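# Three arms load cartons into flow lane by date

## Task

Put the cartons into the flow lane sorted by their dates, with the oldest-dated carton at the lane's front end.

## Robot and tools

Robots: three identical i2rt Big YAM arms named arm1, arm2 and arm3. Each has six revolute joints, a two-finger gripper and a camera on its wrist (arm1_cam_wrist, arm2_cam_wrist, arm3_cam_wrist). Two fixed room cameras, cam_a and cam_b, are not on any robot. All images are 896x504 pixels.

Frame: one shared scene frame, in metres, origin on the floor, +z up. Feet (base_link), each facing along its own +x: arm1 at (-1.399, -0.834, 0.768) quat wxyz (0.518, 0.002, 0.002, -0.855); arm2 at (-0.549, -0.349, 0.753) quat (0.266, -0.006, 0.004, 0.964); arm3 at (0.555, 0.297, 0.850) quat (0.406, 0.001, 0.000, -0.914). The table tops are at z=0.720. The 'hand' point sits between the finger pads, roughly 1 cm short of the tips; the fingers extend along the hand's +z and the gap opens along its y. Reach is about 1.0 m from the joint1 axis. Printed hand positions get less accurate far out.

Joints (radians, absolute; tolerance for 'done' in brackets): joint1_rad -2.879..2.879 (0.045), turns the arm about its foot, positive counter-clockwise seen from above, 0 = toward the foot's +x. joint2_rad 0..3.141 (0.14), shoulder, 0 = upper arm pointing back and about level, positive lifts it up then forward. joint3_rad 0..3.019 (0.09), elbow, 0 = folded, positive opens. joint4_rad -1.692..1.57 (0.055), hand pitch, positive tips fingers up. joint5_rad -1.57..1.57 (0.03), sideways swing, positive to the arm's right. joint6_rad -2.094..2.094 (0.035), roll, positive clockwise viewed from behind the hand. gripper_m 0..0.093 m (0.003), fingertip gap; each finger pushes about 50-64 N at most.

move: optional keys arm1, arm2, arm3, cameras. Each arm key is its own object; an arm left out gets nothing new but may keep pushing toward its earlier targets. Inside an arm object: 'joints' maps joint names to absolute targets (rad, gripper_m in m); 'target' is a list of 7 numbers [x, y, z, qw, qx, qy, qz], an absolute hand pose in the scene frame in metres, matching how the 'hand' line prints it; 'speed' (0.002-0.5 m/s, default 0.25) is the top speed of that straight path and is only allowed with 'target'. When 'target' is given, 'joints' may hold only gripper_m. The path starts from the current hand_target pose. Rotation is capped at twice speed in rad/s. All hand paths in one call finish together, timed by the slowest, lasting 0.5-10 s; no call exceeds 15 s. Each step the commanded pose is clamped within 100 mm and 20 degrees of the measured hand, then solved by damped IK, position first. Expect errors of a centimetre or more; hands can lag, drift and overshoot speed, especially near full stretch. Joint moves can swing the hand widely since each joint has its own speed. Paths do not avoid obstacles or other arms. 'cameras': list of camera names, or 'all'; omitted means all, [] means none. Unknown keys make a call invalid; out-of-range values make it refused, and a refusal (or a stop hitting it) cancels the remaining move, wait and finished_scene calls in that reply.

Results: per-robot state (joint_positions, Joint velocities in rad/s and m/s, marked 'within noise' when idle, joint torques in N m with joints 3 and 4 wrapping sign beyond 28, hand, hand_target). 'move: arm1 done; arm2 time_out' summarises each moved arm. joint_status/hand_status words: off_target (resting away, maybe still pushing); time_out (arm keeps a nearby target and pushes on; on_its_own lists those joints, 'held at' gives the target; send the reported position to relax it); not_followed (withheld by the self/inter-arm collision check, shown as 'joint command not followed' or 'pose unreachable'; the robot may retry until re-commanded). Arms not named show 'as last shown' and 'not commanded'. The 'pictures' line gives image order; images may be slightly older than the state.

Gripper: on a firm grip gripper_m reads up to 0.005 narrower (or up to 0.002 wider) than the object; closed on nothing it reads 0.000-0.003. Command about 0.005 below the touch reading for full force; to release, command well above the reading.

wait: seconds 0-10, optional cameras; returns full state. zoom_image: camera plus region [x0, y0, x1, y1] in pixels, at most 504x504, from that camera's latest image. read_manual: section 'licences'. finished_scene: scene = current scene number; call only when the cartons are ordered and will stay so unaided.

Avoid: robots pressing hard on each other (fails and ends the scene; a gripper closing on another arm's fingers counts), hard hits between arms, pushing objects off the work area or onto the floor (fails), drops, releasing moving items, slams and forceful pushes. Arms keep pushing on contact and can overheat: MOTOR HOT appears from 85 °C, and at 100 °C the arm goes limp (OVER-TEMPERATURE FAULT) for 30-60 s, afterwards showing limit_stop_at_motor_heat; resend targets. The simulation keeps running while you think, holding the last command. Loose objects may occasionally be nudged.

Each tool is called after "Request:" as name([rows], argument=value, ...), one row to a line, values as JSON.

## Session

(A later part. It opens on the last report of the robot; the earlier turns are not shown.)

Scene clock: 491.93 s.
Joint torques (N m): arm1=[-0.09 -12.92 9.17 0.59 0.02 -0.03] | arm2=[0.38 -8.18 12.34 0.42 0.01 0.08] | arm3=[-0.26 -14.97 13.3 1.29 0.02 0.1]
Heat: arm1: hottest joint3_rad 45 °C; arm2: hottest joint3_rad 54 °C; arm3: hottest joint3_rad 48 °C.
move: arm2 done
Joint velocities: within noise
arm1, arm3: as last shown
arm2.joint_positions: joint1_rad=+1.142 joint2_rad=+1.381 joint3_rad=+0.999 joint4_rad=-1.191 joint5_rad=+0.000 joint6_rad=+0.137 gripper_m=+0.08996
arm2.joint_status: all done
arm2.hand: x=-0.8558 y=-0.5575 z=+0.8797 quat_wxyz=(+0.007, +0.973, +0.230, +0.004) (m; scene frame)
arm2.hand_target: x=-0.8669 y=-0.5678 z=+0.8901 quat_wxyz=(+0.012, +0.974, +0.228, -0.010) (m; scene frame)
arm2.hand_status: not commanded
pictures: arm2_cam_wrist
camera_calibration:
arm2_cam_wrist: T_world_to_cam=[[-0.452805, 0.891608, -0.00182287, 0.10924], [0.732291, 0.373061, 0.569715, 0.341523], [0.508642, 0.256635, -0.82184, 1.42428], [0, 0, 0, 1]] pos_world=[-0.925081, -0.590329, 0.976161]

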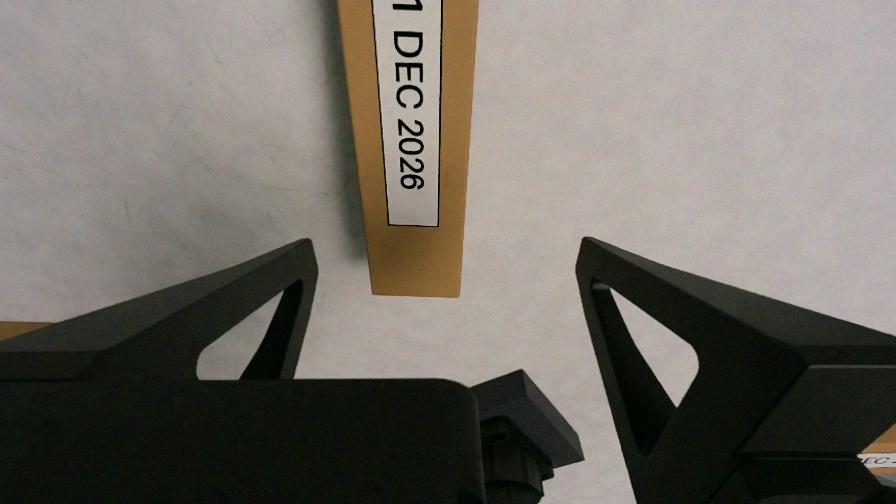

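Request:
move(arm2={"target": [-0.870, -0.586, 0.775, 0.0, 0.9765, 0.2156, 0.0], "speed": 0.2}, cameras=["arm2_cam_wrist"])

Scene clock: 502.13 s.
Joint torques (N m): arm1=[-0.09 -12.86 9.18 0.58 0.02 -0.03] | arm2=[0.79 -9.82 7.65 0.79 0.08 0.08] | arm3=[-0.26 -14.86 13.26 1.36 0.02 0.11]
Heat: arm1: hottest joint3_rad 45 °C; arm2: hottest joint3_rad 54 °C; arm3: hottest joint3_rad 48 °C.
move: arm2 done
Joint velocities: within noise
arm1, arm3: as last shown
arm2.joint_positions: joint1_rad=+1.172 joint2_rad=+1.587 joint3_rad=+0.931 joint4_rad=-0.905 joint5_rad=+0.013 joint6_rad=+0.197 gripper_m=+0.08996
arm2.joint_status: not commanded
arm2.hand: x=-0.8738 y=-0.5835 z=+0.7817 quat_wxyz=(+0.003, +0.976, +0.216, -0.004) (m; scene frame)
arm2.hand_target: x=-0.8700 y=-0.5859 z=+0.7752 quat_wxyz=(+0.000, +0.976, +0.216, +0.000) (m; scene frame)
arm2.hand_status: done (0.008 m and 0.5 deg from the pose sent, 0.109 m and 2.0 deg at the start)
pictures: arm2_cam_wrist
camera_calibration:
arm2_cam_wrist: T_world_to_cam=[[-0.425431, 0.904943, 0.00935033, 0.147071], [0.752752, 0.34811, 0.558735, 0.432116], [0.502368, 0.244742, -0.829294, 1.35293], [0, 0, 0, 1]] pos_world=[-0.942374, -0.614632, 0.87916]

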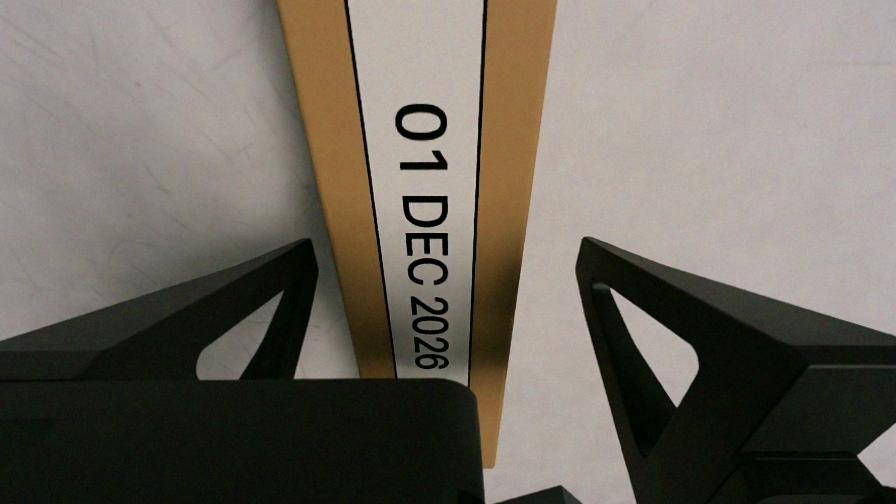

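Request:
move(arm2={"target": [-0.8595, -0.588, 0.763, 0.0, 0.9765, 0.2156, 0.0], "speed": 0.15}, cameras=["arm2_cam_wrist"])

Scene clock: 507.33 s.
Joint torques (N m): arm1=[-0.09 -12.86 9.2 0.58 0.02 -0.03] | arm2=[0.79 -9.29 6.94 0.88 0.07 0.1] | arm3=[-0.21 -14.92 13.27 1.39 0.02 0.13]
Heat: arm1: hottest joint3_rad 45 °C; arm2: hottest joint3_rad 53 °C; arm3: hottest joint3_rad 48 °C.
move: arm2 off_target
Joint velocities: within noise
arm1, arm3: as last shown
arm2.joint_positions: joint1_rad=+1.192 joint2_rad=+1.589 joint3_rad=+0.905 joint4_rad=-0.866 joint5_rad=+0.013 joint6_rad=+0.217 gripper_m=+0.08996
arm2.joint_status: not commanded
arm2.hand: x=-0.8665 y=-0.5880 z=+0.7734 quat_wxyz=(+0.005, +0.976, +0.216, -0.009) (m; scene frame)
arm2.hand_target: x=-0.8593 y=-0.5877 z=+0.7632 quat_wxyz=(+0.000, +0.976, +0.216, +0.000) (m; scene frame)
arm2.hand_status: off_target (0.013 m and 1.1 deg from the pose sent, 0.024 m and 0.5 deg at the start)
pictures: arm2_cam_wrist
camera_calibration:
arm2_cam_wrist: T_world_to_cam=[[-0.425179, 0.905081, 0.00715574, 0.156305], [0.757699, 0.351596, 0.549792, 0.446041], [0.495091, 0.239182, -0.835271, 1.33849], [0, 0, 0, 1]] pos_world=[-0.934182, -0.618438, 0.871654]

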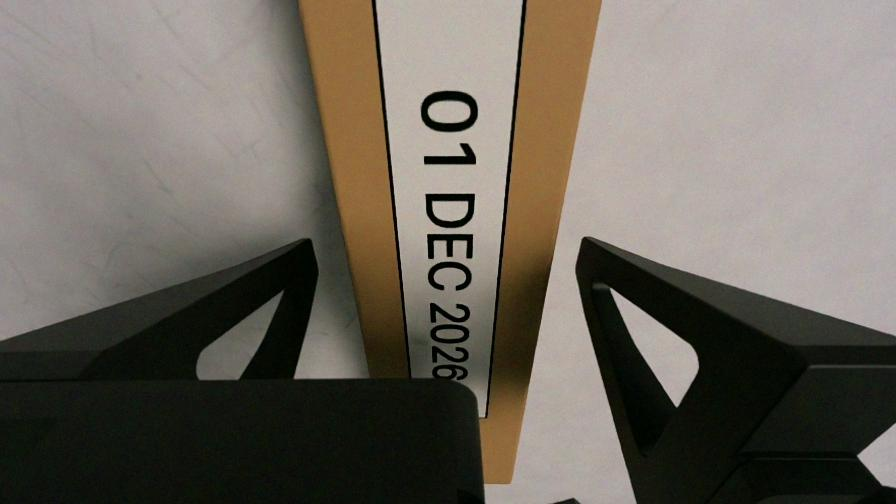

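Request:
move(arm2={"joints": {"gripper_m": 0.05}}, cameras=[])

Request:
move(arm2={"target": [-0.8595, -0.588, 0.88, 0.0, 0.9765, 0.2156, 0.0], "speed": 0.2}, cameras=["arm2_cam_wrist"])

Scene clock: 512.10 s.
Joint torques (N m): arm1=[-0.09 -12.92 9.18 0.62 0.02 -0.03] | arm2=[0.73 -9.29 6.93 0.79 0.02 0.09] | arm3=[0.03 -15.09 13.2 1.36 0.03 0.11]
Heat: arm1: hottest joint3_rad 44 °C; arm2: hottest joint3_rad 52 °C; arm3: hottest joint3_rad 48 °C.
move: arm2 off_target
Joint velocities: within noise
arm1, arm3: as last shown
arm2.joint_positions: joint1_rad=+1.192 joint2_rad=+1.589 joint3_rad=+0.905 joint4_rad=-0.866 joint5_rad=+0.014 joint6_rad=+0.218 gripper_m=+0.06058
arm2.joint_status: gripper_m off_target (ended at +0.06061, target +0.05000)
arm2.hand: x=-0.8667 y=-0.5879 z=+0.7734 quat_wxyz=(+0.004, +0.976, +0.215, -0.009) (m; scene frame)
arm2.hand_target: x=-0.8593 y=-0.5876 z=+0.7632 quat_wxyz=(+0.000, +0.976, +0.216, +0.000) (m; scene frame)
arm2.hand_status: not commanded
pictures: none
No camera images: "cameras" was empty.

Scene clock: 513.50 s.
Joint torques (N m): arm1=[-0.15 -12.98 9.2 0.61 0.01 -0.03] | arm2=[0.79 -9.82 13.89 -0.21 -0.01 0.1] | arm3=[-0.03 -15.09 13.27 1.28 0.02 0.13]
Heat: arm1: hottest joint3_rad 44 °C; arm2: hottest joint3_rad 52 °C; arm3: hottest joint3_rad 48 °C.
move: arm2 off_target
Joint velocities: within noise
arm1, arm3: as last shown
arm2.joint_positions: joint1_rad=+1.195 joint2_rad=+1.433 joint3_rad=+0.988 joint4_rad=-1.180 joint5_rad=+0.014 joint6_rad=+0.222 gripper_m=+0.06058
arm2.joint_status: not commanded
arm2.hand: x=-0.8435 y=-0.5702 z=+0.8579 quat_wxyz=(-0.011, +0.976, +0.216, +0.025) (m; scene frame)
arm2.hand_target: x=-0.8584 y=-0.5872 z=+0.8802 quat_wxyz=(+0.000, +0.976, +0.216, +0.000) (m; scene frame)
arm2.hand_status: off_target (0.033 m and 3.1 deg from the pose sent, 0.107 m and 1.2 deg at the start)
pictures: arm2_cam_wrist
camera_calibration:
arm2_cam_wrist: T_world_to_cam=[[-0.42612, 0.904343, 0.0241837, 0.13359], [0.723988, 0.324865, 0.608527, 0.281814], [0.542461, 0.276814, -0.793165, 1.41877], [0, 0, 0, 1]] pos_world=[-0.916734, -0.6051, 0.9506]

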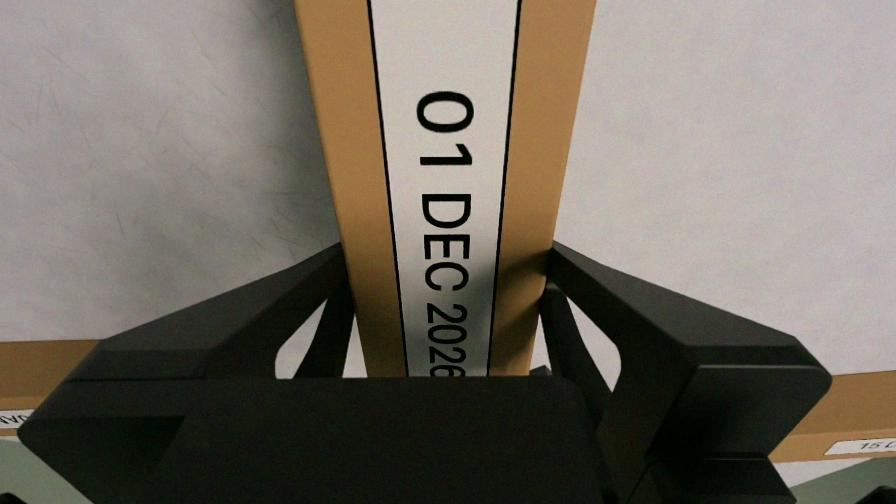

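Request:
zoom_image(camera="arm2_cam_wrist", region=[0, 380, 100, 460])

Scaled by 5.040 from the camera's 896x504 image, which has a finer 1280x720 frame.

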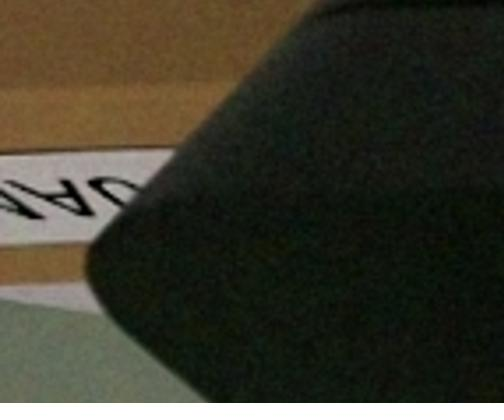

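Request:
move(arm3={"joints": {"joint1_rad": 0.087, "joint2_rad": 1.415, "joint3_rad": 0.98, "joint4_rad": -1.112, "joint5_rad": 0.0, "joint6_rad": 0.923}}, arm2={"joints": {"joint1_rad": -1.592, "joint2_rad": 1.466, "joint3_rad": 1.19, "joint4_rad": -1.247, "joint5_rad": 0.0, "joint6_rad": 1.01}}, cameras=["arm2_cam_wrist", "arm3_cam_wrist", "cam_a", "cam_b"])

Scene clock: 528.67 s.
Joint torques (N m): arm1=[-0.15 -12.81 9.2 0.59 0.02 -0.03] | arm2=[-0.26 -11.99 12.66 -0.13 0.02 0.08] | arm3=[0.44 -13.68 10.52 0.1 0.12 0.14]
Heat: arm1: hottest joint3_rad 44 °C; arm2: hottest joint3_rad 54 °C; arm3: hottest joint3_rad 48 °C.
move: arm2 done; arm3 done
Joint velocities: within noise
arm1: as last shown
arm2.joint_positions: joint1_rad=-1.590 joint2_rad=+1.479 joint3_rad=+1.150 joint4_rad=-1.238 joint5_rad=+0.001 joint6_rad=+1.000 gripper_m=+0.06063
arm2.joint_status: all done
arm2.hand: x=-0.3286 y=+0.0058 z=+0.8956 quat_wxyz=(-0.006, +0.006, -1.000, +0.005) (m; scene frame)
arm2.hand_target: x=-0.3217 y=+0.0160 z=+0.9157 quat_wxyz=(-0.017, +0.000, -1.000, -0.015) (m; scene frame)
arm2.hand_status: not commanded
arm3.joint_positions: joint1_rad=+0.082 joint2_rad=+1.414 joint3_rad=+0.974 joint4_rad=-1.104 joint5_rad=-0.001 joint6_rad=+0.915 gripper_m=+0.09399
arm3.joint_status: all done
arm3.hand: x=+0.3223 y=-0.0058 z=+0.9562 quat_wxyz=(-0.011, -1.000, -0.002, +0.007) (m; scene frame)
arm3.hand_target: x=+0.3234 y=-0.0071 z=+0.9579 quat_wxyz=(-0.009, -1.000, +0.000, +0.006) (m; scene frame)
arm3.hand_status: not commanded
pictures: arm2_cam_wrist, arm3_cam_wrist, cam_a, cam_b
camera_calibration:
arm2_cam_wrist: T_world_to_cam=[[0.0165779, -0.999609, 0.0225341, -0.0109095], [-0.83151, -0.00126734, 0.555508, -0.762748], [-0.555262, -0.0279465, -0.831206, 0.685037], [0, 0, 0, 1]] pos_world=[-0.253676, 0.00727248, 0.993365]
arm3_cam_wrist: T_world_to_cam=[[0.0121488, 0.999636, -0.0241047, 0.025776], [0.811136, 0.00424474, 0.584843, -0.818817], [0.584732, -0.0266573, -0.810789, 0.709671], [0, 0, 0, 1]] pos_world=[0.248892, -0.00337301, 1.05489]

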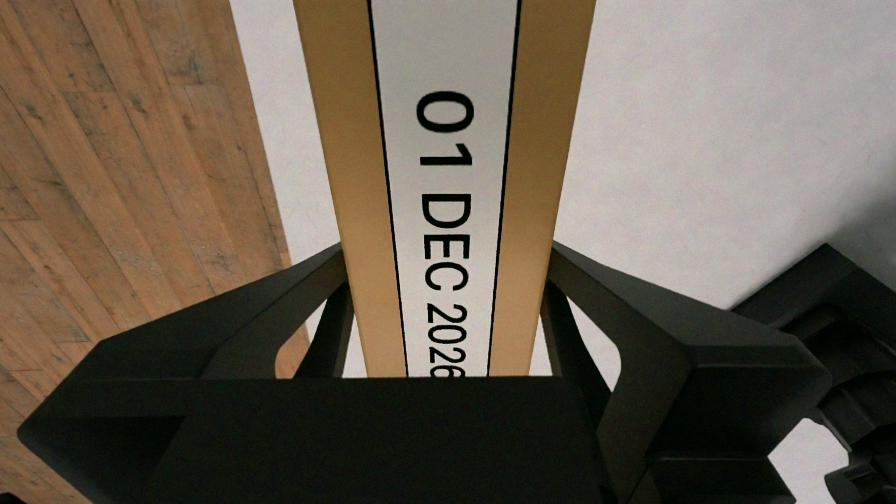

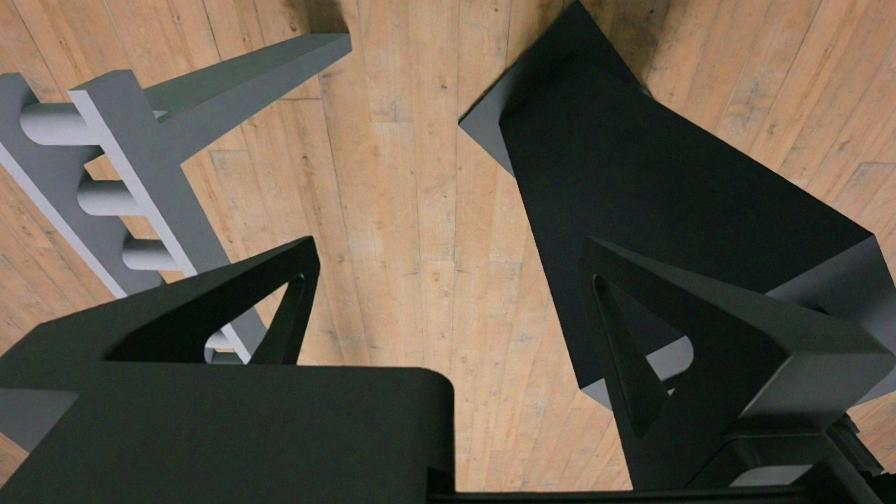

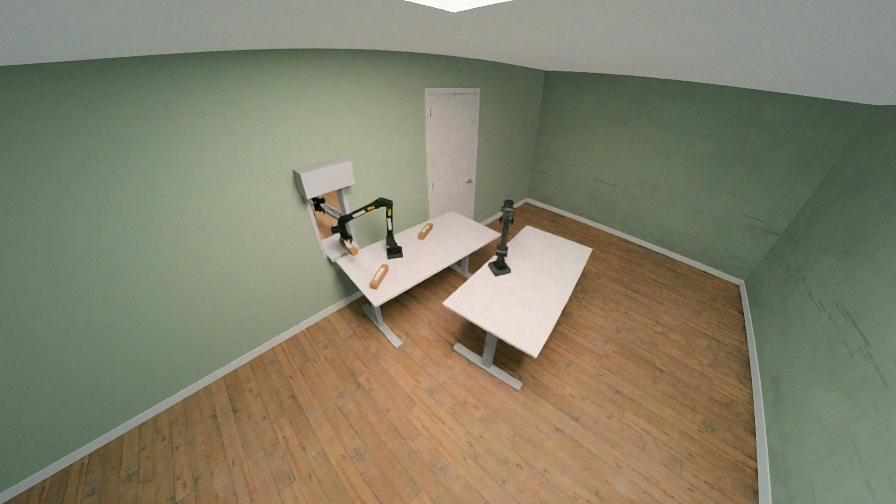

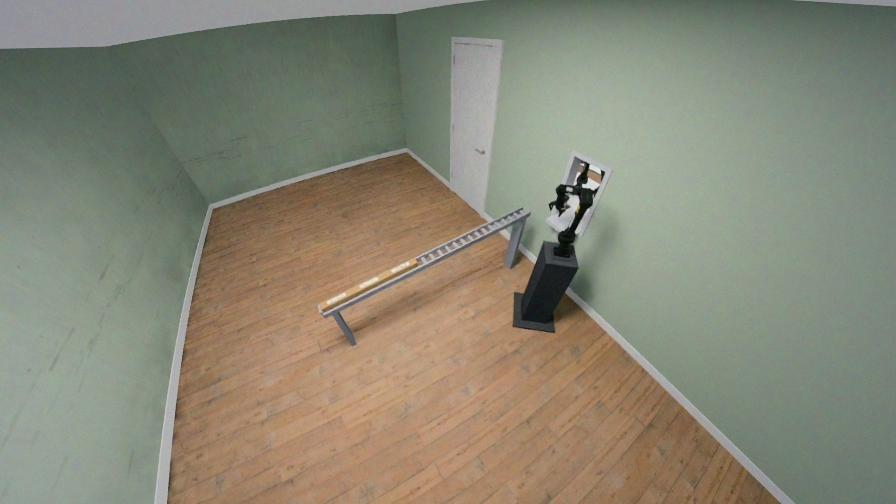

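Request:
move(arm2={"target": [0.02, 0.0, 0.91, 0, 0, -1, 0], "speed": 0.2}, cameras=["arm2_cam_wrist", "arm3_cam_wrist", "cam_b"])

Scene clock: 574.77 s.
Joint torques (N m): arm1=[-0.15 -12.86 9.18 0.58 0.02 -0.04] | arm2=[-0.26 -20.31 15.8 -0.42 -0.06 -0.1] | arm3=[0.5 -13.45 10.55 0.13 0.13 0.14]
Heat: arm1: hottest joint3_rad 43 °C; arm2: hottest joint3_rad 53 °C; arm3: hottest joint3_rad 45 °C.
move: arm2 off_target
Joint velocities: within noise
arm1, arm3: as last shown
arm2.joint_positions: joint1_rad=-2.057 joint2_rad=+2.133 joint3_rad=+2.041 joint4_rad=-1.534 joint5_rad=-0.013 joint6_rad=+0.555 gripper_m=+0.06063
arm2.joint_status: not commanded
arm2.hand: x=+0.0031 y=-0.0101 z=+0.8883 quat_wxyz=(+0.022, -0.005, -1.000, +0.015) (m; scene frame)
arm2.hand_target: x=+0.0184 y=-0.0008 z=+0.9102 quat_wxyz=(-0.001, +0.000, -1.000, +0.000) (m; scene frame)
arm2.hand_status: off_target (0.029 m and 3.1 deg from the pose sent, 0.349 m and 1.1 deg at the start)
arm3.hand_target: x=+0.3233 y=-0.0071 z=+0.9579 quat_wxyz=(-0.009, -1.000, +0.000, +0.006) (m; scene frame)
pictures: arm2_cam_wrist, arm3_cam_wrist, cam_b
camera_calibration:
arm2_cam_wrist: T_world_to_cam=[[-0.00446416, -0.999071, 0.0428718, -0.0501355], [-0.798539, 0.0293678, 0.601227, -0.523269], [-0.601927, -0.0315508, -0.797928, 0.833224], [0, 0, 0, 1]] pos_world=[0.0834655, -0.00843281, 0.981605]
arm3_cam_wrist: T_world_to_cam=[[0.0121488, 0.999636, -0.0241047, 0.025776], [0.811136, 0.00424474, 0.584843, -0.818817], [0.584732, -0.0266573, -0.810789, 0.709671], [0, 0, 0, 1]] pos_world=[0.248892, -0.00337301, 1.05489]

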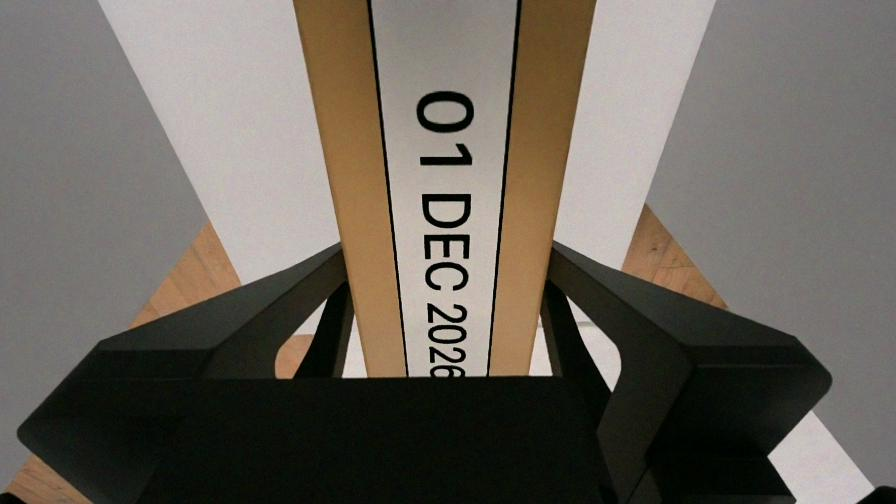

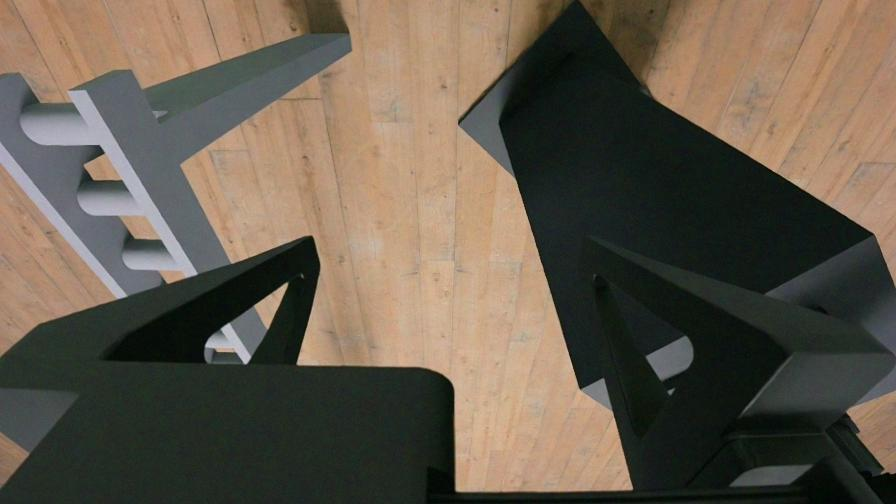

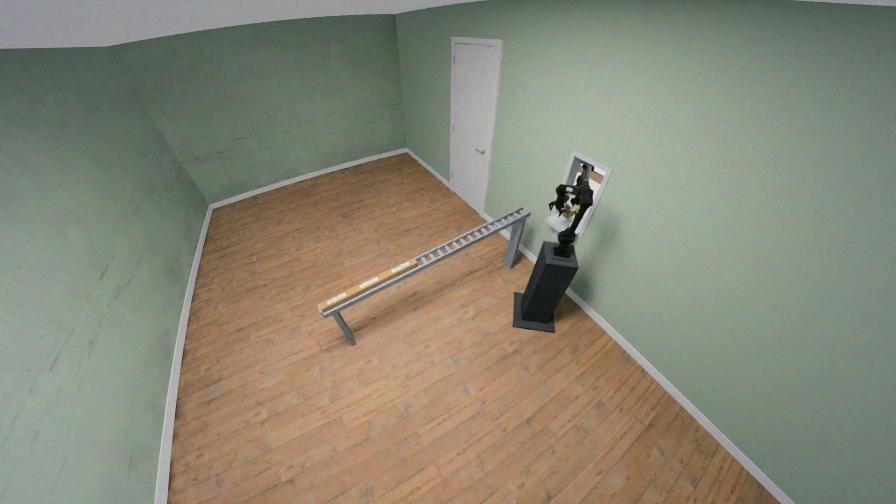

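Request:
move(arm2={"target": [0.035, 0.01, 0.842, 0, 0, -1, 0], "speed": 0.12}, cameras=["arm2_cam_wrist"])

Scene clock: 579.43 s.
Joint torques (N m): arm1=[-0.15 -12.92 9.18 0.57 0.02 -0.03] | arm2=[-0.15 -23 13.03 0.47 -0.06 -0.1] | arm3=[0.62 -13.68 10.5 0.09 0.13 0.15]
Heat: arm1: hottest joint3_rad 43 °C; arm2: hottest joint3_rad 53 °C; arm3: hottest joint3_rad 45 °C.
move: arm2 off_target
Joint velocities: within noise
arm1.joint_positions: joint1_rad=+1.011 joint2_rad=+1.404 joint3_rad=+1.196 joint4_rad=-1.206 joint5_rad=+0.001 joint6_rad=+0.006 gripper_m=+0.08995
arm1.joint_status: not commanded
arm1.hand: x=-1.1783 y=-1.2135 z=+0.9595 quat_wxyz=(-0.067, -0.499, -0.863, +0.037) (m; scene frame)
arm1.hand_target: x=-1.1811 y=-1.2179 z=+0.9631 quat_wxyz=(-0.073, -0.501, -0.862, +0.040) (m; scene frame)
arm1.hand_status: not commanded
arm2.joint_positions: joint1_rad=-2.057 joint2_rad=+2.231 joint3_rad=+2.041 joint4_rad=-1.436 joint5_rad=-0.013 joint6_rad=+0.555 gripper_m=+0.06063
arm2.joint_status: not commanded
arm2.hand: x=+0.0221 y=+0.0003 z=+0.8250 quat_wxyz=(+0.022, -0.005, -1.000, +0.015) (m; scene frame)
arm2.hand_target: x=+0.0342 y=+0.0096 z=+0.8424 quat_wxyz=(+0.000, +0.000, -1.000, +0.000) (m; scene frame)
arm2.hand_status: off_target (0.023 m and 3.1 deg from the pose sent, 0.060 m and 3.1 deg at the start)
arm3: as last shown
pictures: arm2_cam_wrist
camera_calibration:
arm2_cam_wrist: T_world_to_cam=[[-0.00449521, -0.999104, 0.0420861, -0.03623], [-0.799302, 0.0288804, 0.600235, -0.469553], [-0.600912, -0.0309413, -0.798716, 0.795198], [0, 0, 0, 1]] pos_world=[0.102366, 0.0019678, 0.918504]

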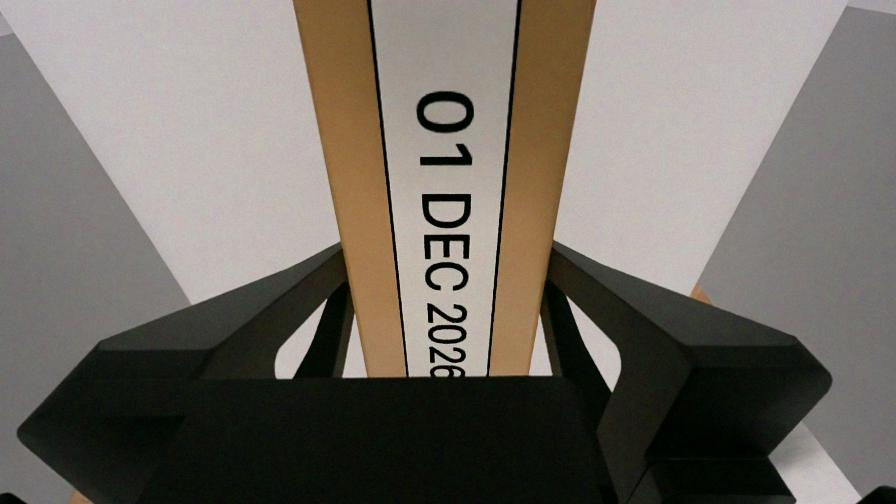

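Request:
move(arm2={"target": [0.033, 0.009, 0.830, 0, 0, -1, 0], "speed": 0.08}, cameras=["arm2_cam_wrist"])

Scene clock: 584.23 s.
Joint torques (N m): arm1=[-0.15 -12.86 9.18 0.58 0.01 -0.04] | arm2=[-0.03 -22.65 10.88 0.58 -0.06 -0.09] | arm3=[0.44 -13.63 10.52 0.16 0.13 0.15]
Heat: arm1: hottest joint3_rad 43 °C; arm2: hottest joint3_rad 53 °C; arm3: hottest joint3_rad 45 °C.
move: arm2 done
Joint velocities: within noise
arm1, arm3: as last shown
arm2.joint_positions: joint1_rad=-2.057 joint2_rad=+2.231 joint3_rad=+2.041 joint4_rad=-1.406 joint5_rad=-0.013 joint6_rad=+0.555 gripper_m=+0.06063
arm2.joint_status: not commanded
arm2.hand: x=+0.0284 y=+0.0041 z=+0.8247 quat_wxyz=(+0.009, -0.005, -1.000, +0.007) (m; scene frame)
arm2.hand_target: x=+0.0329 y=+0.0090 z=+0.8301 quat_wxyz=(+0.000, +0.000, -1.000, +0.000) (m; scene frame)
arm2.hand_status: done (0.009 m and 1.4 deg from the pose sent, 0.015 m and 3.1 deg at the start)
pictures: arm2_cam_wrist
camera_calibration:
arm2_cam_wrist: T_world_to_cam=[[-0.00493032, -0.999635, 0.0265435, -0.0196229], [-0.814327, 0.0194194, 0.580082, -0.447393], [-0.580386, -0.0187551, -0.814125, 0.810854], [0, 0, 0, 1]] pos_world=[0.106187, 0.00428003, 0.920182]

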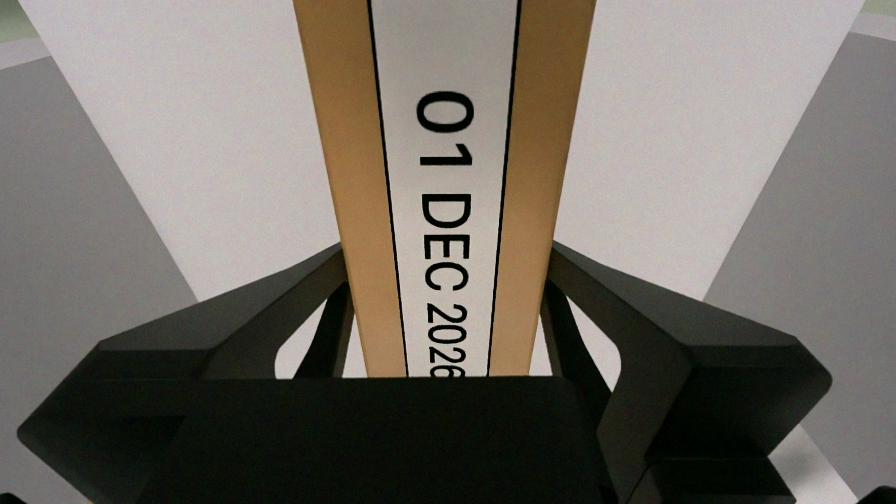

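Request:
move(arm2={"target": [0.03, 0.008, 0.820, 0, 0, -1, 0], "speed": 0.08}, cameras=["arm2_cam_wrist"])

Scene clock: 587.90 s.
Joint torques (N m): arm1=[-0.15 -12.86 9.18 0.59 0.02 -0.03] | arm2=[0.03 -23.77 9.42 0.62 -0.06 -0.08] | arm3=[0.67 -13.68 10.48 0.17 0.14 0.14]
Heat: arm1: hottest joint3_rad 43 °C; arm2: hottest joint3_rad 53 °C; arm3: hottest joint3_rad 45 °C.
move: arm2 done
Joint velocities: within noise
arm1, arm3: as last shown
arm2.joint_positions: joint1_rad=-2.057 joint2_rad=+2.231 joint3_rad=+2.026 joint4_rad=-1.377 joint5_rad=-0.013 joint6_rad=+0.555 gripper_m=+0.06063
arm2.joint_status: not commanded
arm2.hand: x=+0.0303 y=+0.0052 z=+0.8190 quat_wxyz=(+0.003, -0.005, -1.000, +0.003) (m; scene frame)
arm2.hand_target: x=+0.0299 y=+0.0081 z=+0.8200 quat_wxyz=(+0.000, +0.000, -1.000, +0.000) (m; scene frame)
arm2.hand_status: done (0.003 m and 0.8 deg from the pose sent, 0.006 m and 1.4 deg at the start)
pictures: arm2_cam_wrist
camera_calibration:
arm2_cam_wrist: T_world_to_cam=[[-0.00498046, -0.999797, 0.0195098, -0.0126392], [-0.820898, 0.0152291, 0.570872, -0.434742], [-0.571053, -0.0131724, -0.820807, 0.812425], [0, 0, 0, 1]] pos_world=[0.106997, 0.00468566, 0.915273]

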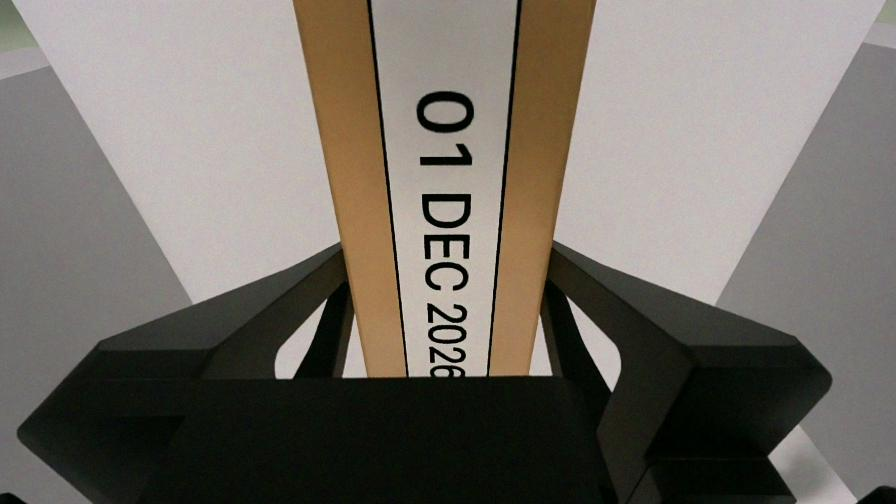

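Request:
move(arm2={"target": [0.03, 0.006, 0.812, 0, 0, -1, 0], "speed": 0.08}, cameras=["arm2_cam_wrist", "cam_a"])

Request:
zoom_image(camera="cam_a", region=[500, 60, 760, 210])

Scene clock: 596.90 s.
Joint torques (N m): arm1=[-0.15 -12.86 9.18 0.58 0.01 -0.03] | arm2=[-0.15 -22.65 9.42 0.57 -0.06 -0.1] | arm3=[0.38 -13.57 10.55 0.06 0.12 0.14]
Heat: arm1: hottest joint3_rad 43 °C; arm2: hottest joint3_rad 53 °C; arm3: hottest joint3_rad 45 °C.
move: arm2 done
Joint velocities: within noise
arm1, arm3: as last shown
arm2.joint_positions: joint1_rad=-2.057 joint2_rad=+2.231 joint3_rad=+2.009 joint4_rad=-1.357 joint5_rad=-0.013 joint6_rad=+0.555 gripper_m=+0.06063
arm2.joint_status: not commanded
arm2.hand: x=+0.0298 y=+0.0048 z=+0.8127 quat_wxyz=(+0.002, -0.005, -1.000, +0.002) (m; scene frame)
arm2.hand_target: x=+0.0300 y=+0.0061 z=+0.8120 quat_wxyz=(+0.000, +0.000, -1.000, +0.000) (m; scene frame)
arm2.hand_status: done (0.001 m and 0.7 deg from the pose sent, 0.007 m and 0.8 deg at the start)
pictures: arm2_cam_wrist, cam_a
camera_calibration:
arm2_cam_wrist: T_world_to_cam=[[-0.00506072, -0.999827, 0.017916, -0.0115663], [-0.822366, 0.0143545, 0.568777, -0.429816], [-0.568936, -0.0118551, -0.822296, 0.808217], [0, 0, 0, 1]] pos_world=[0.106299, 0.00418698, 0.909271]

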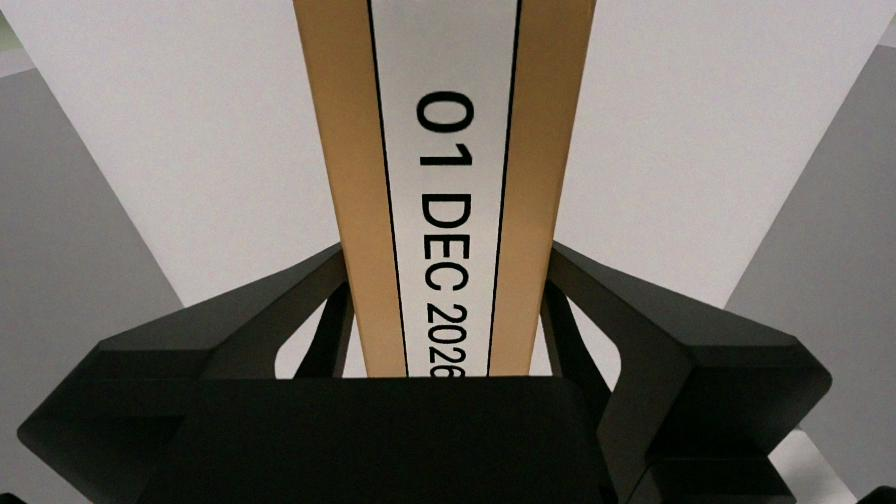

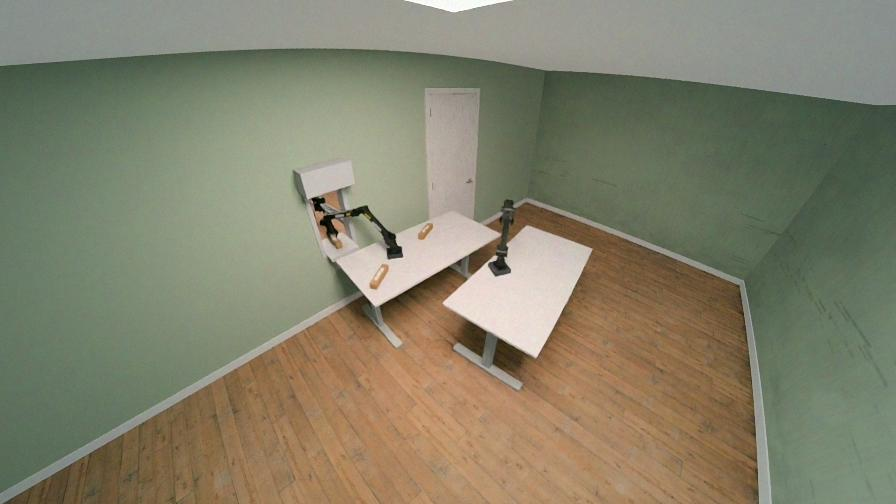

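Scaled by 1.938 from the camera's 896x504 image, which has a finer 1280x720 frame.

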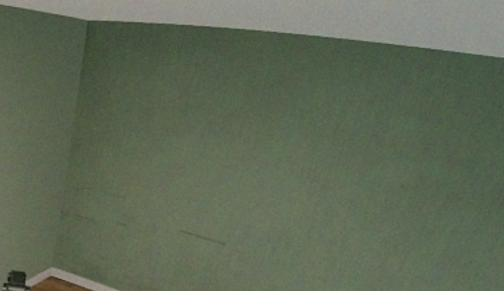

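Request:
zoom_image(camera="cam_a", region=[285, 180, 415, 270])

Scaled by 3.877 from the camera's 896x504 image, which has a finer 1280x720 frame.

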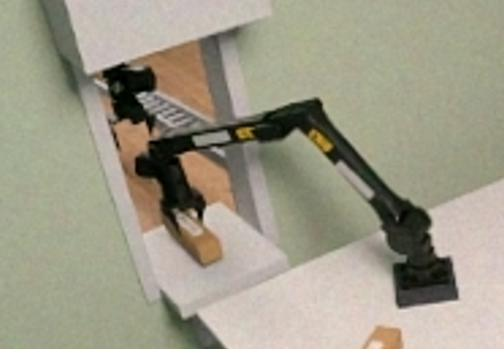

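Request:
move(arm2={"target": [0.03, 0.006, 0.803, 0, 0, -1, 0], "speed": 0.08}, cameras=["arm2_cam_wrist"])

Scene clock: 603.80 s.
Joint torques (N m): arm1=[-0.15 -12.81 9.18 0.59 0.01 -0.04] | arm2=[-0.15 -22.12 9.42 0.76 -0.06 -0.1] | arm3=[0.56 -13.68 10.5 0.09 0.13 0.15]
Heat: arm1: hottest joint3_rad 43 °C; arm2: hottest joint3_rad 53 °C; arm3: hottest joint3_rad 44 °C.
move: arm2 done
Joint velocities: within noise
arm1, arm3: as last shown
arm2.joint_positions: joint1_rad=-2.057 joint2_rad=+2.231 joint3_rad=+1.996 joint4_rad=-1.338 joint5_rad=-0.013 joint6_rad=+0.555 gripper_m=+0.06063
arm2.joint_status: not commanded
arm2.hand: x=+0.0302 y=+0.0049 z=+0.8079 quat_wxyz=(-0.001, -0.005, -1.000, +0.001) (m; scene frame)
arm2.hand_target: x=+0.0299 y=+0.0061 z=+0.8030 quat_wxyz=(+0.000, +0.000, -1.000, +0.000) (m; scene frame)
arm2.hand_status: done (0.005 m and 0.6 deg from the pose sent, 0.010 m and 0.7 deg at the start)
pictures: arm2_cam_wrist
camera_calibration:
arm2_cam_wrist: T_world_to_cam=[[-0.00497789, -0.99988, 0.0146926, -0.0087756], [-0.825338, 0.0124039, 0.564503, -0.423139], [-0.564617, -0.0093163, -0.8253, 0.806705], [0, 0, 0, 1]] pos_world=[0.106203, 0.00398956, 0.904766]

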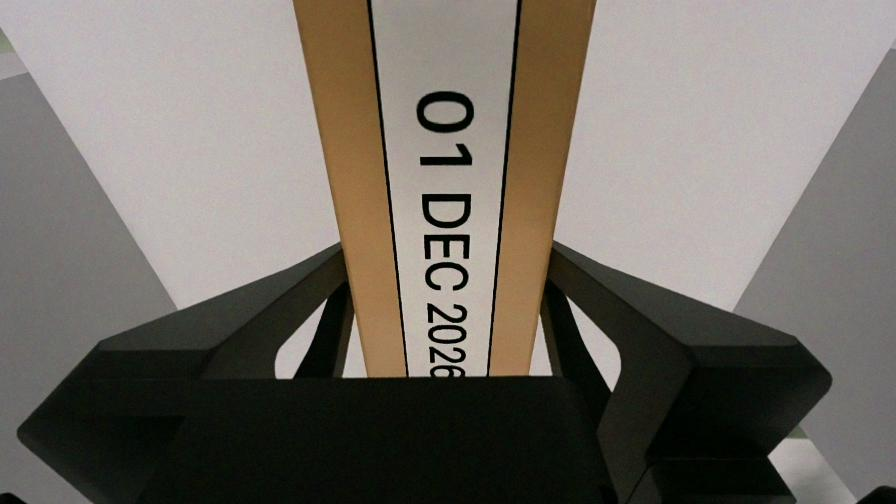

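Request:
move(arm2={"target": [0.03, 0.006, 0.795, 0, 0, -1, 0], "speed": 0.08}, cameras=["arm2_cam_wrist"])

Scene clock: 606.50 s.
Joint torques (N m): arm1=[-0.15 -12.92 9.18 0.57 0.01 -0.03] | arm2=[-0.09 -21.25 9.18 0.73 -0.06 -0.11] | arm3=[0.62 -13.63 10.56 0.06 0.13 0.14]
Heat: arm1: hottest joint3_rad 43 °C; arm2: hottest joint3_rad 52 °C; arm3: hottest joint3_rad 44 °C.
move: arm2 done
Joint velocities: within noise
arm1, arm3: as last shown
arm2.joint_positions: joint1_rad=-2.057 joint2_rad=+2.233 joint3_rad=+1.985 joint4_rad=-1.321 joint5_rad=-0.013 joint6_rad=+0.555 gripper_m=+0.06063
arm2.joint_status: not commanded
arm2.hand: x=+0.0306 y=+0.0051 z=+0.8026 quat_wxyz=(-0.002, -0.005, -1.000, +0.000) (m; scene frame)
arm2.hand_target: x=+0.0299 y=+0.0060 z=+0.7950 quat_wxyz=(+0.000, +0.000, -1.000, +0.000) (m; scene frame)
arm2.hand_status: done (0.008 m and 0.6 deg from the pose sent, 0.013 m and 0.6 deg at the start)
pictures: arm2_cam_wrist
camera_calibration:
arm2_cam_wrist: T_world_to_cam=[[-0.00499126, -0.999912, 0.012314, -0.00655966], [-0.827557, 0.011043, 0.561272, -0.41722], [-0.561359, -0.00738909, -0.827539, 0.804322], [0, 0, 0, 1]] pos_world=[0.106207, 0.00399151, 0.899863]

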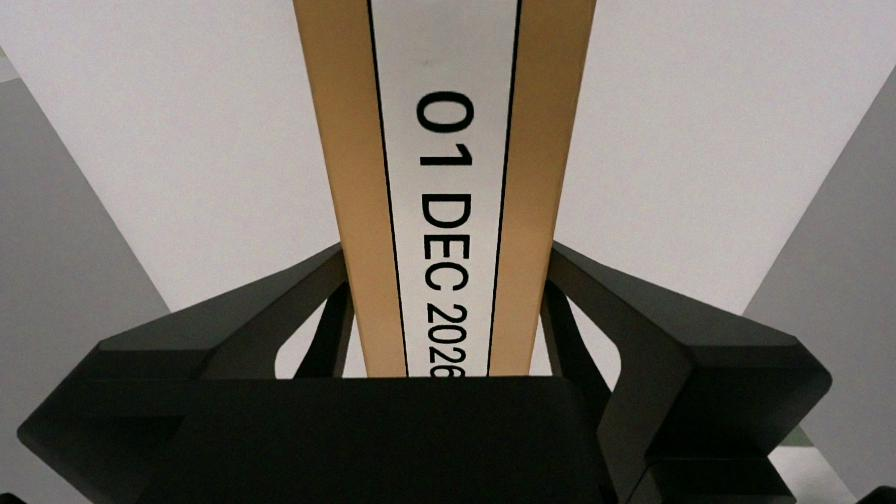

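Request:
move(arm2={"target": [0.03, 0.006, 0.786, 0, 0, -1, 0], "speed": 0.08}, cameras=["arm2_cam_wrist"])

Scene clock: 617.00 s.
Joint torques (N m): arm1=[-0.15 -12.86 9.18 0.58 0.02 -0.03] | arm2=[-0.15 -21.13 9.02 0.69 -0.06 -0.1] | arm3=[0.44 -13.68 10.54 0.18 0.12 0.14]
Heat: arm1: hottest joint3_rad 43 °C; arm2: hottest joint3_rad 51 °C; arm3: hottest joint3_rad 44 °C.
move: arm2 off_target
Joint velocities: within noise
arm1: as last shown
arm2.joint_positions: joint1_rad=-2.057 joint2_rad=+2.233 joint3_rad=+1.978 joint4_rad=-1.302 joint5_rad=-0.013 joint6_rad=+0.555 gripper_m=+0.06063
arm2.joint_status: not commanded
arm2.hand: x=+0.0324 y=+0.0062 z=+0.7997 quat_wxyz=(-0.007, -0.005, -1.000, -0.003) (m; scene frame)
arm2.hand_target: x=+0.0297 y=+0.0060 z=+0.7861 quat_wxyz=(+0.000, +0.000, -1.000, +0.000) (m; scene frame)
arm2.hand_status: off_target (0.014 m and 1.1 deg from the pose sent, 0.017 m and 0.6 deg at the start)
arm3.joint_positions: joint1_rad=+0.082 joint2_rad=+1.414 joint3_rad=+0.974 joint4_rad=-1.104 joint5_rad=-0.001 joint6_rad=+0.915 gripper_m=+0.09399
arm3.joint_status: not commanded
arm3.hand: x=+0.3223 y=-0.0058 z=+0.9562 quat_wxyz=(-0.011, -1.000, -0.002, +0.007) (m; scene frame)
arm3.hand_target: x=+0.3233 y=-0.0071 z=+0.9579 quat_wxyz=(-0.009, -1.000, +0.000, +0.006) (m; scene frame)
arm3.hand_status: not commanded
pictures: arm2_cam_wrist
camera_calibration:
arm2_cam_wrist: T_world_to_cam=[[-0.00488395, -0.999968, 0.00627175, -0.000610417], [-0.832733, 0.00753945, 0.553623, -0.407799], [-0.553653, -0.00251883, -0.832744, 0.806833], [0, 0, 0, 1]] pos_world=[0.107115, 0.00449645, 0.897656]

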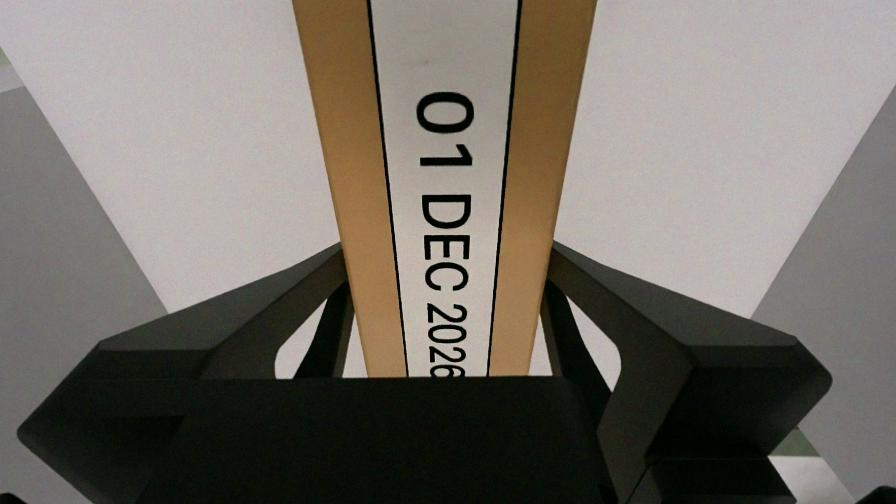

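Request:
move(arm2={"target": [0.03, 0.006, 0.781, 0, 0, -1, 0], "speed": 0.08}, cameras=["arm2_cam_wrist"])

Scene clock: 620.03 s.
Joint torques (N m): arm1=[-0.09 -12.92 9.18 0.57 0.01 -0.04] | arm2=[-0.09 -20.89 8.76 0.77 -0.05 -0.1] | arm3=[0.56 -13.63 10.45 0.06 0.11 0.14]
Heat: arm1: hottest joint3_rad 43 °C; arm2: hottest joint3_rad 51 °C; arm3: hottest joint3_rad 44 °C.
move: arm2 off_target
Joint velocities: within noise
arm1, arm3: as last shown
arm2.joint_positions: joint1_rad=-2.057 joint2_rad=+2.233 joint3_rad=+1.976 joint4_rad=-1.294 joint5_rad=-0.013 joint6_rad=+0.555 gripper_m=+0.06063
arm2.joint_status: not commanded
arm2.hand: x=+0.0335 y=+0.0069 z=+0.7988 quat_wxyz=(-0.010, -0.005, -1.000, -0.005) (m; scene frame)
arm2.hand_target: x=+0.0297 y=+0.0060 z=+0.7813 quat_wxyz=(+0.000, +0.000, -1.000, +0.000) (m; scene frame)
arm2.hand_status: off_target (0.018 m and 1.4 deg from the pose sent, 0.019 m and 1.1 deg at the start)
pictures: arm2_cam_wrist
camera_calibration:
arm2_cam_wrist: T_world_to_cam=[[-0.00481947, -0.999984, 0.00302732, 0.00260206], [-0.835557, 0.00569017, 0.549374, -0.402922], [-0.549382, 0.000118196, -0.835571, 0.808674], [0, 0, 0, 1]] pos_world=[0.107619, 0.00479914, 0.897052]

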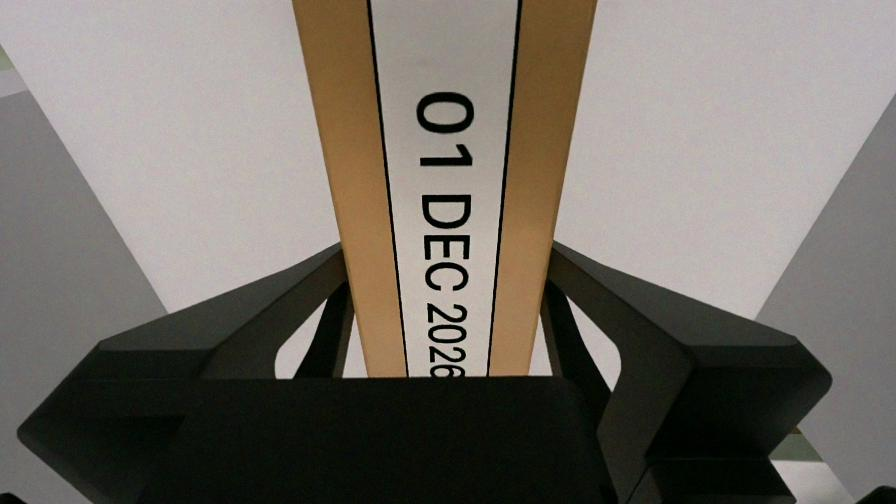

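Request:
move(arm2={"target": [0.033, 0.006, 0.800, 0, 0, -1, 0], "speed": 0.1, "joints": {"gripper_m": 0.09}}, cameras=["arm2_cam_wrist"])

Request:
move(arm2={"target": [0.033, 0.006, 0.945, 0, 0, -1, 0], "speed": 0.2}, cameras=["arm2_cam_wrist"])

Scene clock: 625.37 s.
Joint torques (N m): arm1=[-0.09 -12.81 9.2 0.59 0.02 -0.04] | arm2=[-0.32 -21.19 11.63 -0.1 -0.03 -0.11] | arm3=[0.5 -13.51 10.45 0.13 0.13 0.14]
Heat: arm1: hottest joint3_rad 43 °C; arm2: hottest joint3_rad 51 °C; arm3: hottest joint3_rad 44 °C.
move: arm2 done
Joint velocities: within noise
arm1.joint_positions: joint1_rad=+1.011 joint2_rad=+1.404 joint3_rad=+1.196 joint4_rad=-1.206 joint5_rad=+0.001 joint6_rad=+0.006 gripper_m=+0.08995
arm1.joint_status: not commanded
arm1.hand: x=-1.1783 y=-1.2135 z=+0.9595 quat_wxyz=(-0.067, -0.499, -0.863, +0.037) (m; scene frame)
arm1.hand_target: x=-1.1811 y=-1.2179 z=+0.9631 quat_wxyz=(-0.073, -0.501, -0.862, +0.040) (m; scene frame)
arm1.hand_status: not commanded
arm2.joint_positions: joint1_rad=-2.057 joint2_rad=+2.233 joint3_rad=+1.976 joint4_rad=-1.319 joint5_rad=-0.013 joint6_rad=+0.555 gripper_m=+0.08994
arm2.joint_status: all done
arm2.hand: x=+0.0281 y=+0.0036 z=+0.7987 quat_wxyz=(+0.001, -0.005, -1.000, +0.002) (m; scene frame)
arm2.hand_target: x=+0.0328 y=+0.0060 z=+0.8000 quat_wxyz=(+0.000, +0.000, -1.000, +0.000) (m; scene frame)
arm2.hand_status: done (0.006 m and 0.6 deg from the pose sent, 0.001 m and 1.4 deg at the start)
arm3: as last shown
pictures: arm2_cam_wrist
camera_calibration:
arm2_cam_wrist: T_world_to_cam=[[-0.00457223, -0.999861, 0.0160587, -0.0110133], [-0.82327, 0.0128794, 0.567504, -0.422213], [-0.567632, -0.0106259, -0.823214, 0.796372], [0, 0, 0, 1]] pos_world=[0.1044, 0.00288826, 0.895369]

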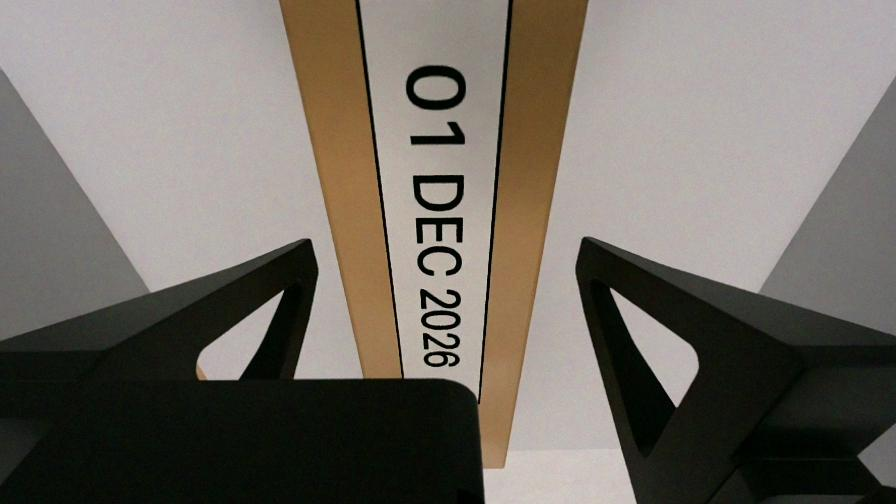

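Scene clock: 627.20 s.
Joint torques (N m): arm1=[-0.15 -12.92 9.17 0.58 0.01 -0.03] | arm2=[-0.5 -20.48 14.65 -0.18 -0.03 -0.12] | arm3=[0.38 -13.74 10.51 0.12 0.12 0.14]
Heat: arm1: hottest joint3_rad 43 °C; arm2: hottest joint3_rad 52 °C; arm3: hottest joint3_rad 44 °C.
move: arm2 off_target
Joint velocities: within noise
arm1, arm3: as last shown
arm2.joint_positions: joint1_rad=-2.057 joint2_rad=+2.180 joint3_rad=+2.257 joint4_rad=-1.672 joint5_rad=-0.013 joint6_rad=+0.552 gripper_m=+0.08994
arm2.joint_status: not commanded
arm2.hand: x=+0.0207 y=+0.0016 z=+0.9399 quat_wxyz=(+0.009, -0.004, -1.000, +0.006) (m; scene frame)
arm2.hand_target: x=+0.0323 y=+0.0057 z=+0.9448 quat_wxyz=(-0.001, +0.000, -1.000, +0.000) (m; scene frame)
arm2.hand_status: off_target (0.014 m and 1.4 deg from the pose sent, 0.146 m and 0.6 deg at the start)
pictures: arm2_cam_wrist
camera_calibration:
arm2_cam_wrist: T_world_to_cam=[[-0.00187525, -0.999666, 0.0257782, -0.0245244], [-0.814121, 0.0164954, 0.580461, -0.52071], [-0.580692, -0.0198981, -0.81388, 0.899884], [0, 0, 0, 1]] pos_world=[0.0985885, 0.00197909, 1.03528]

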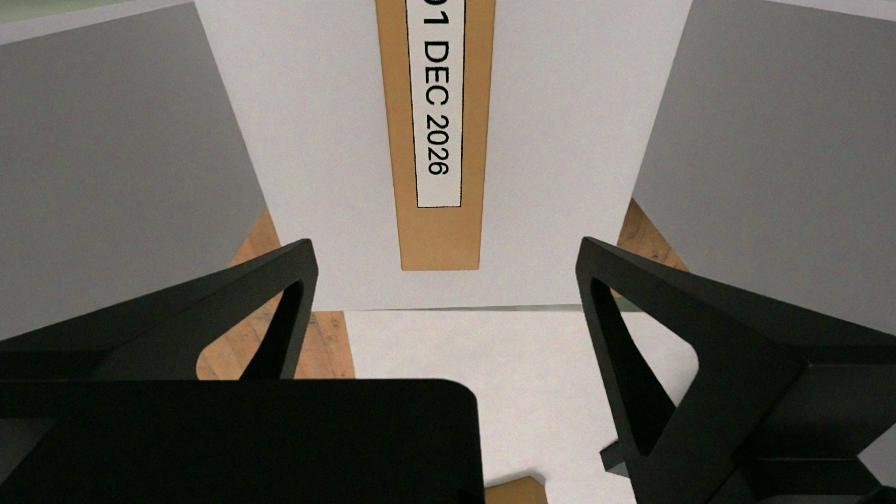

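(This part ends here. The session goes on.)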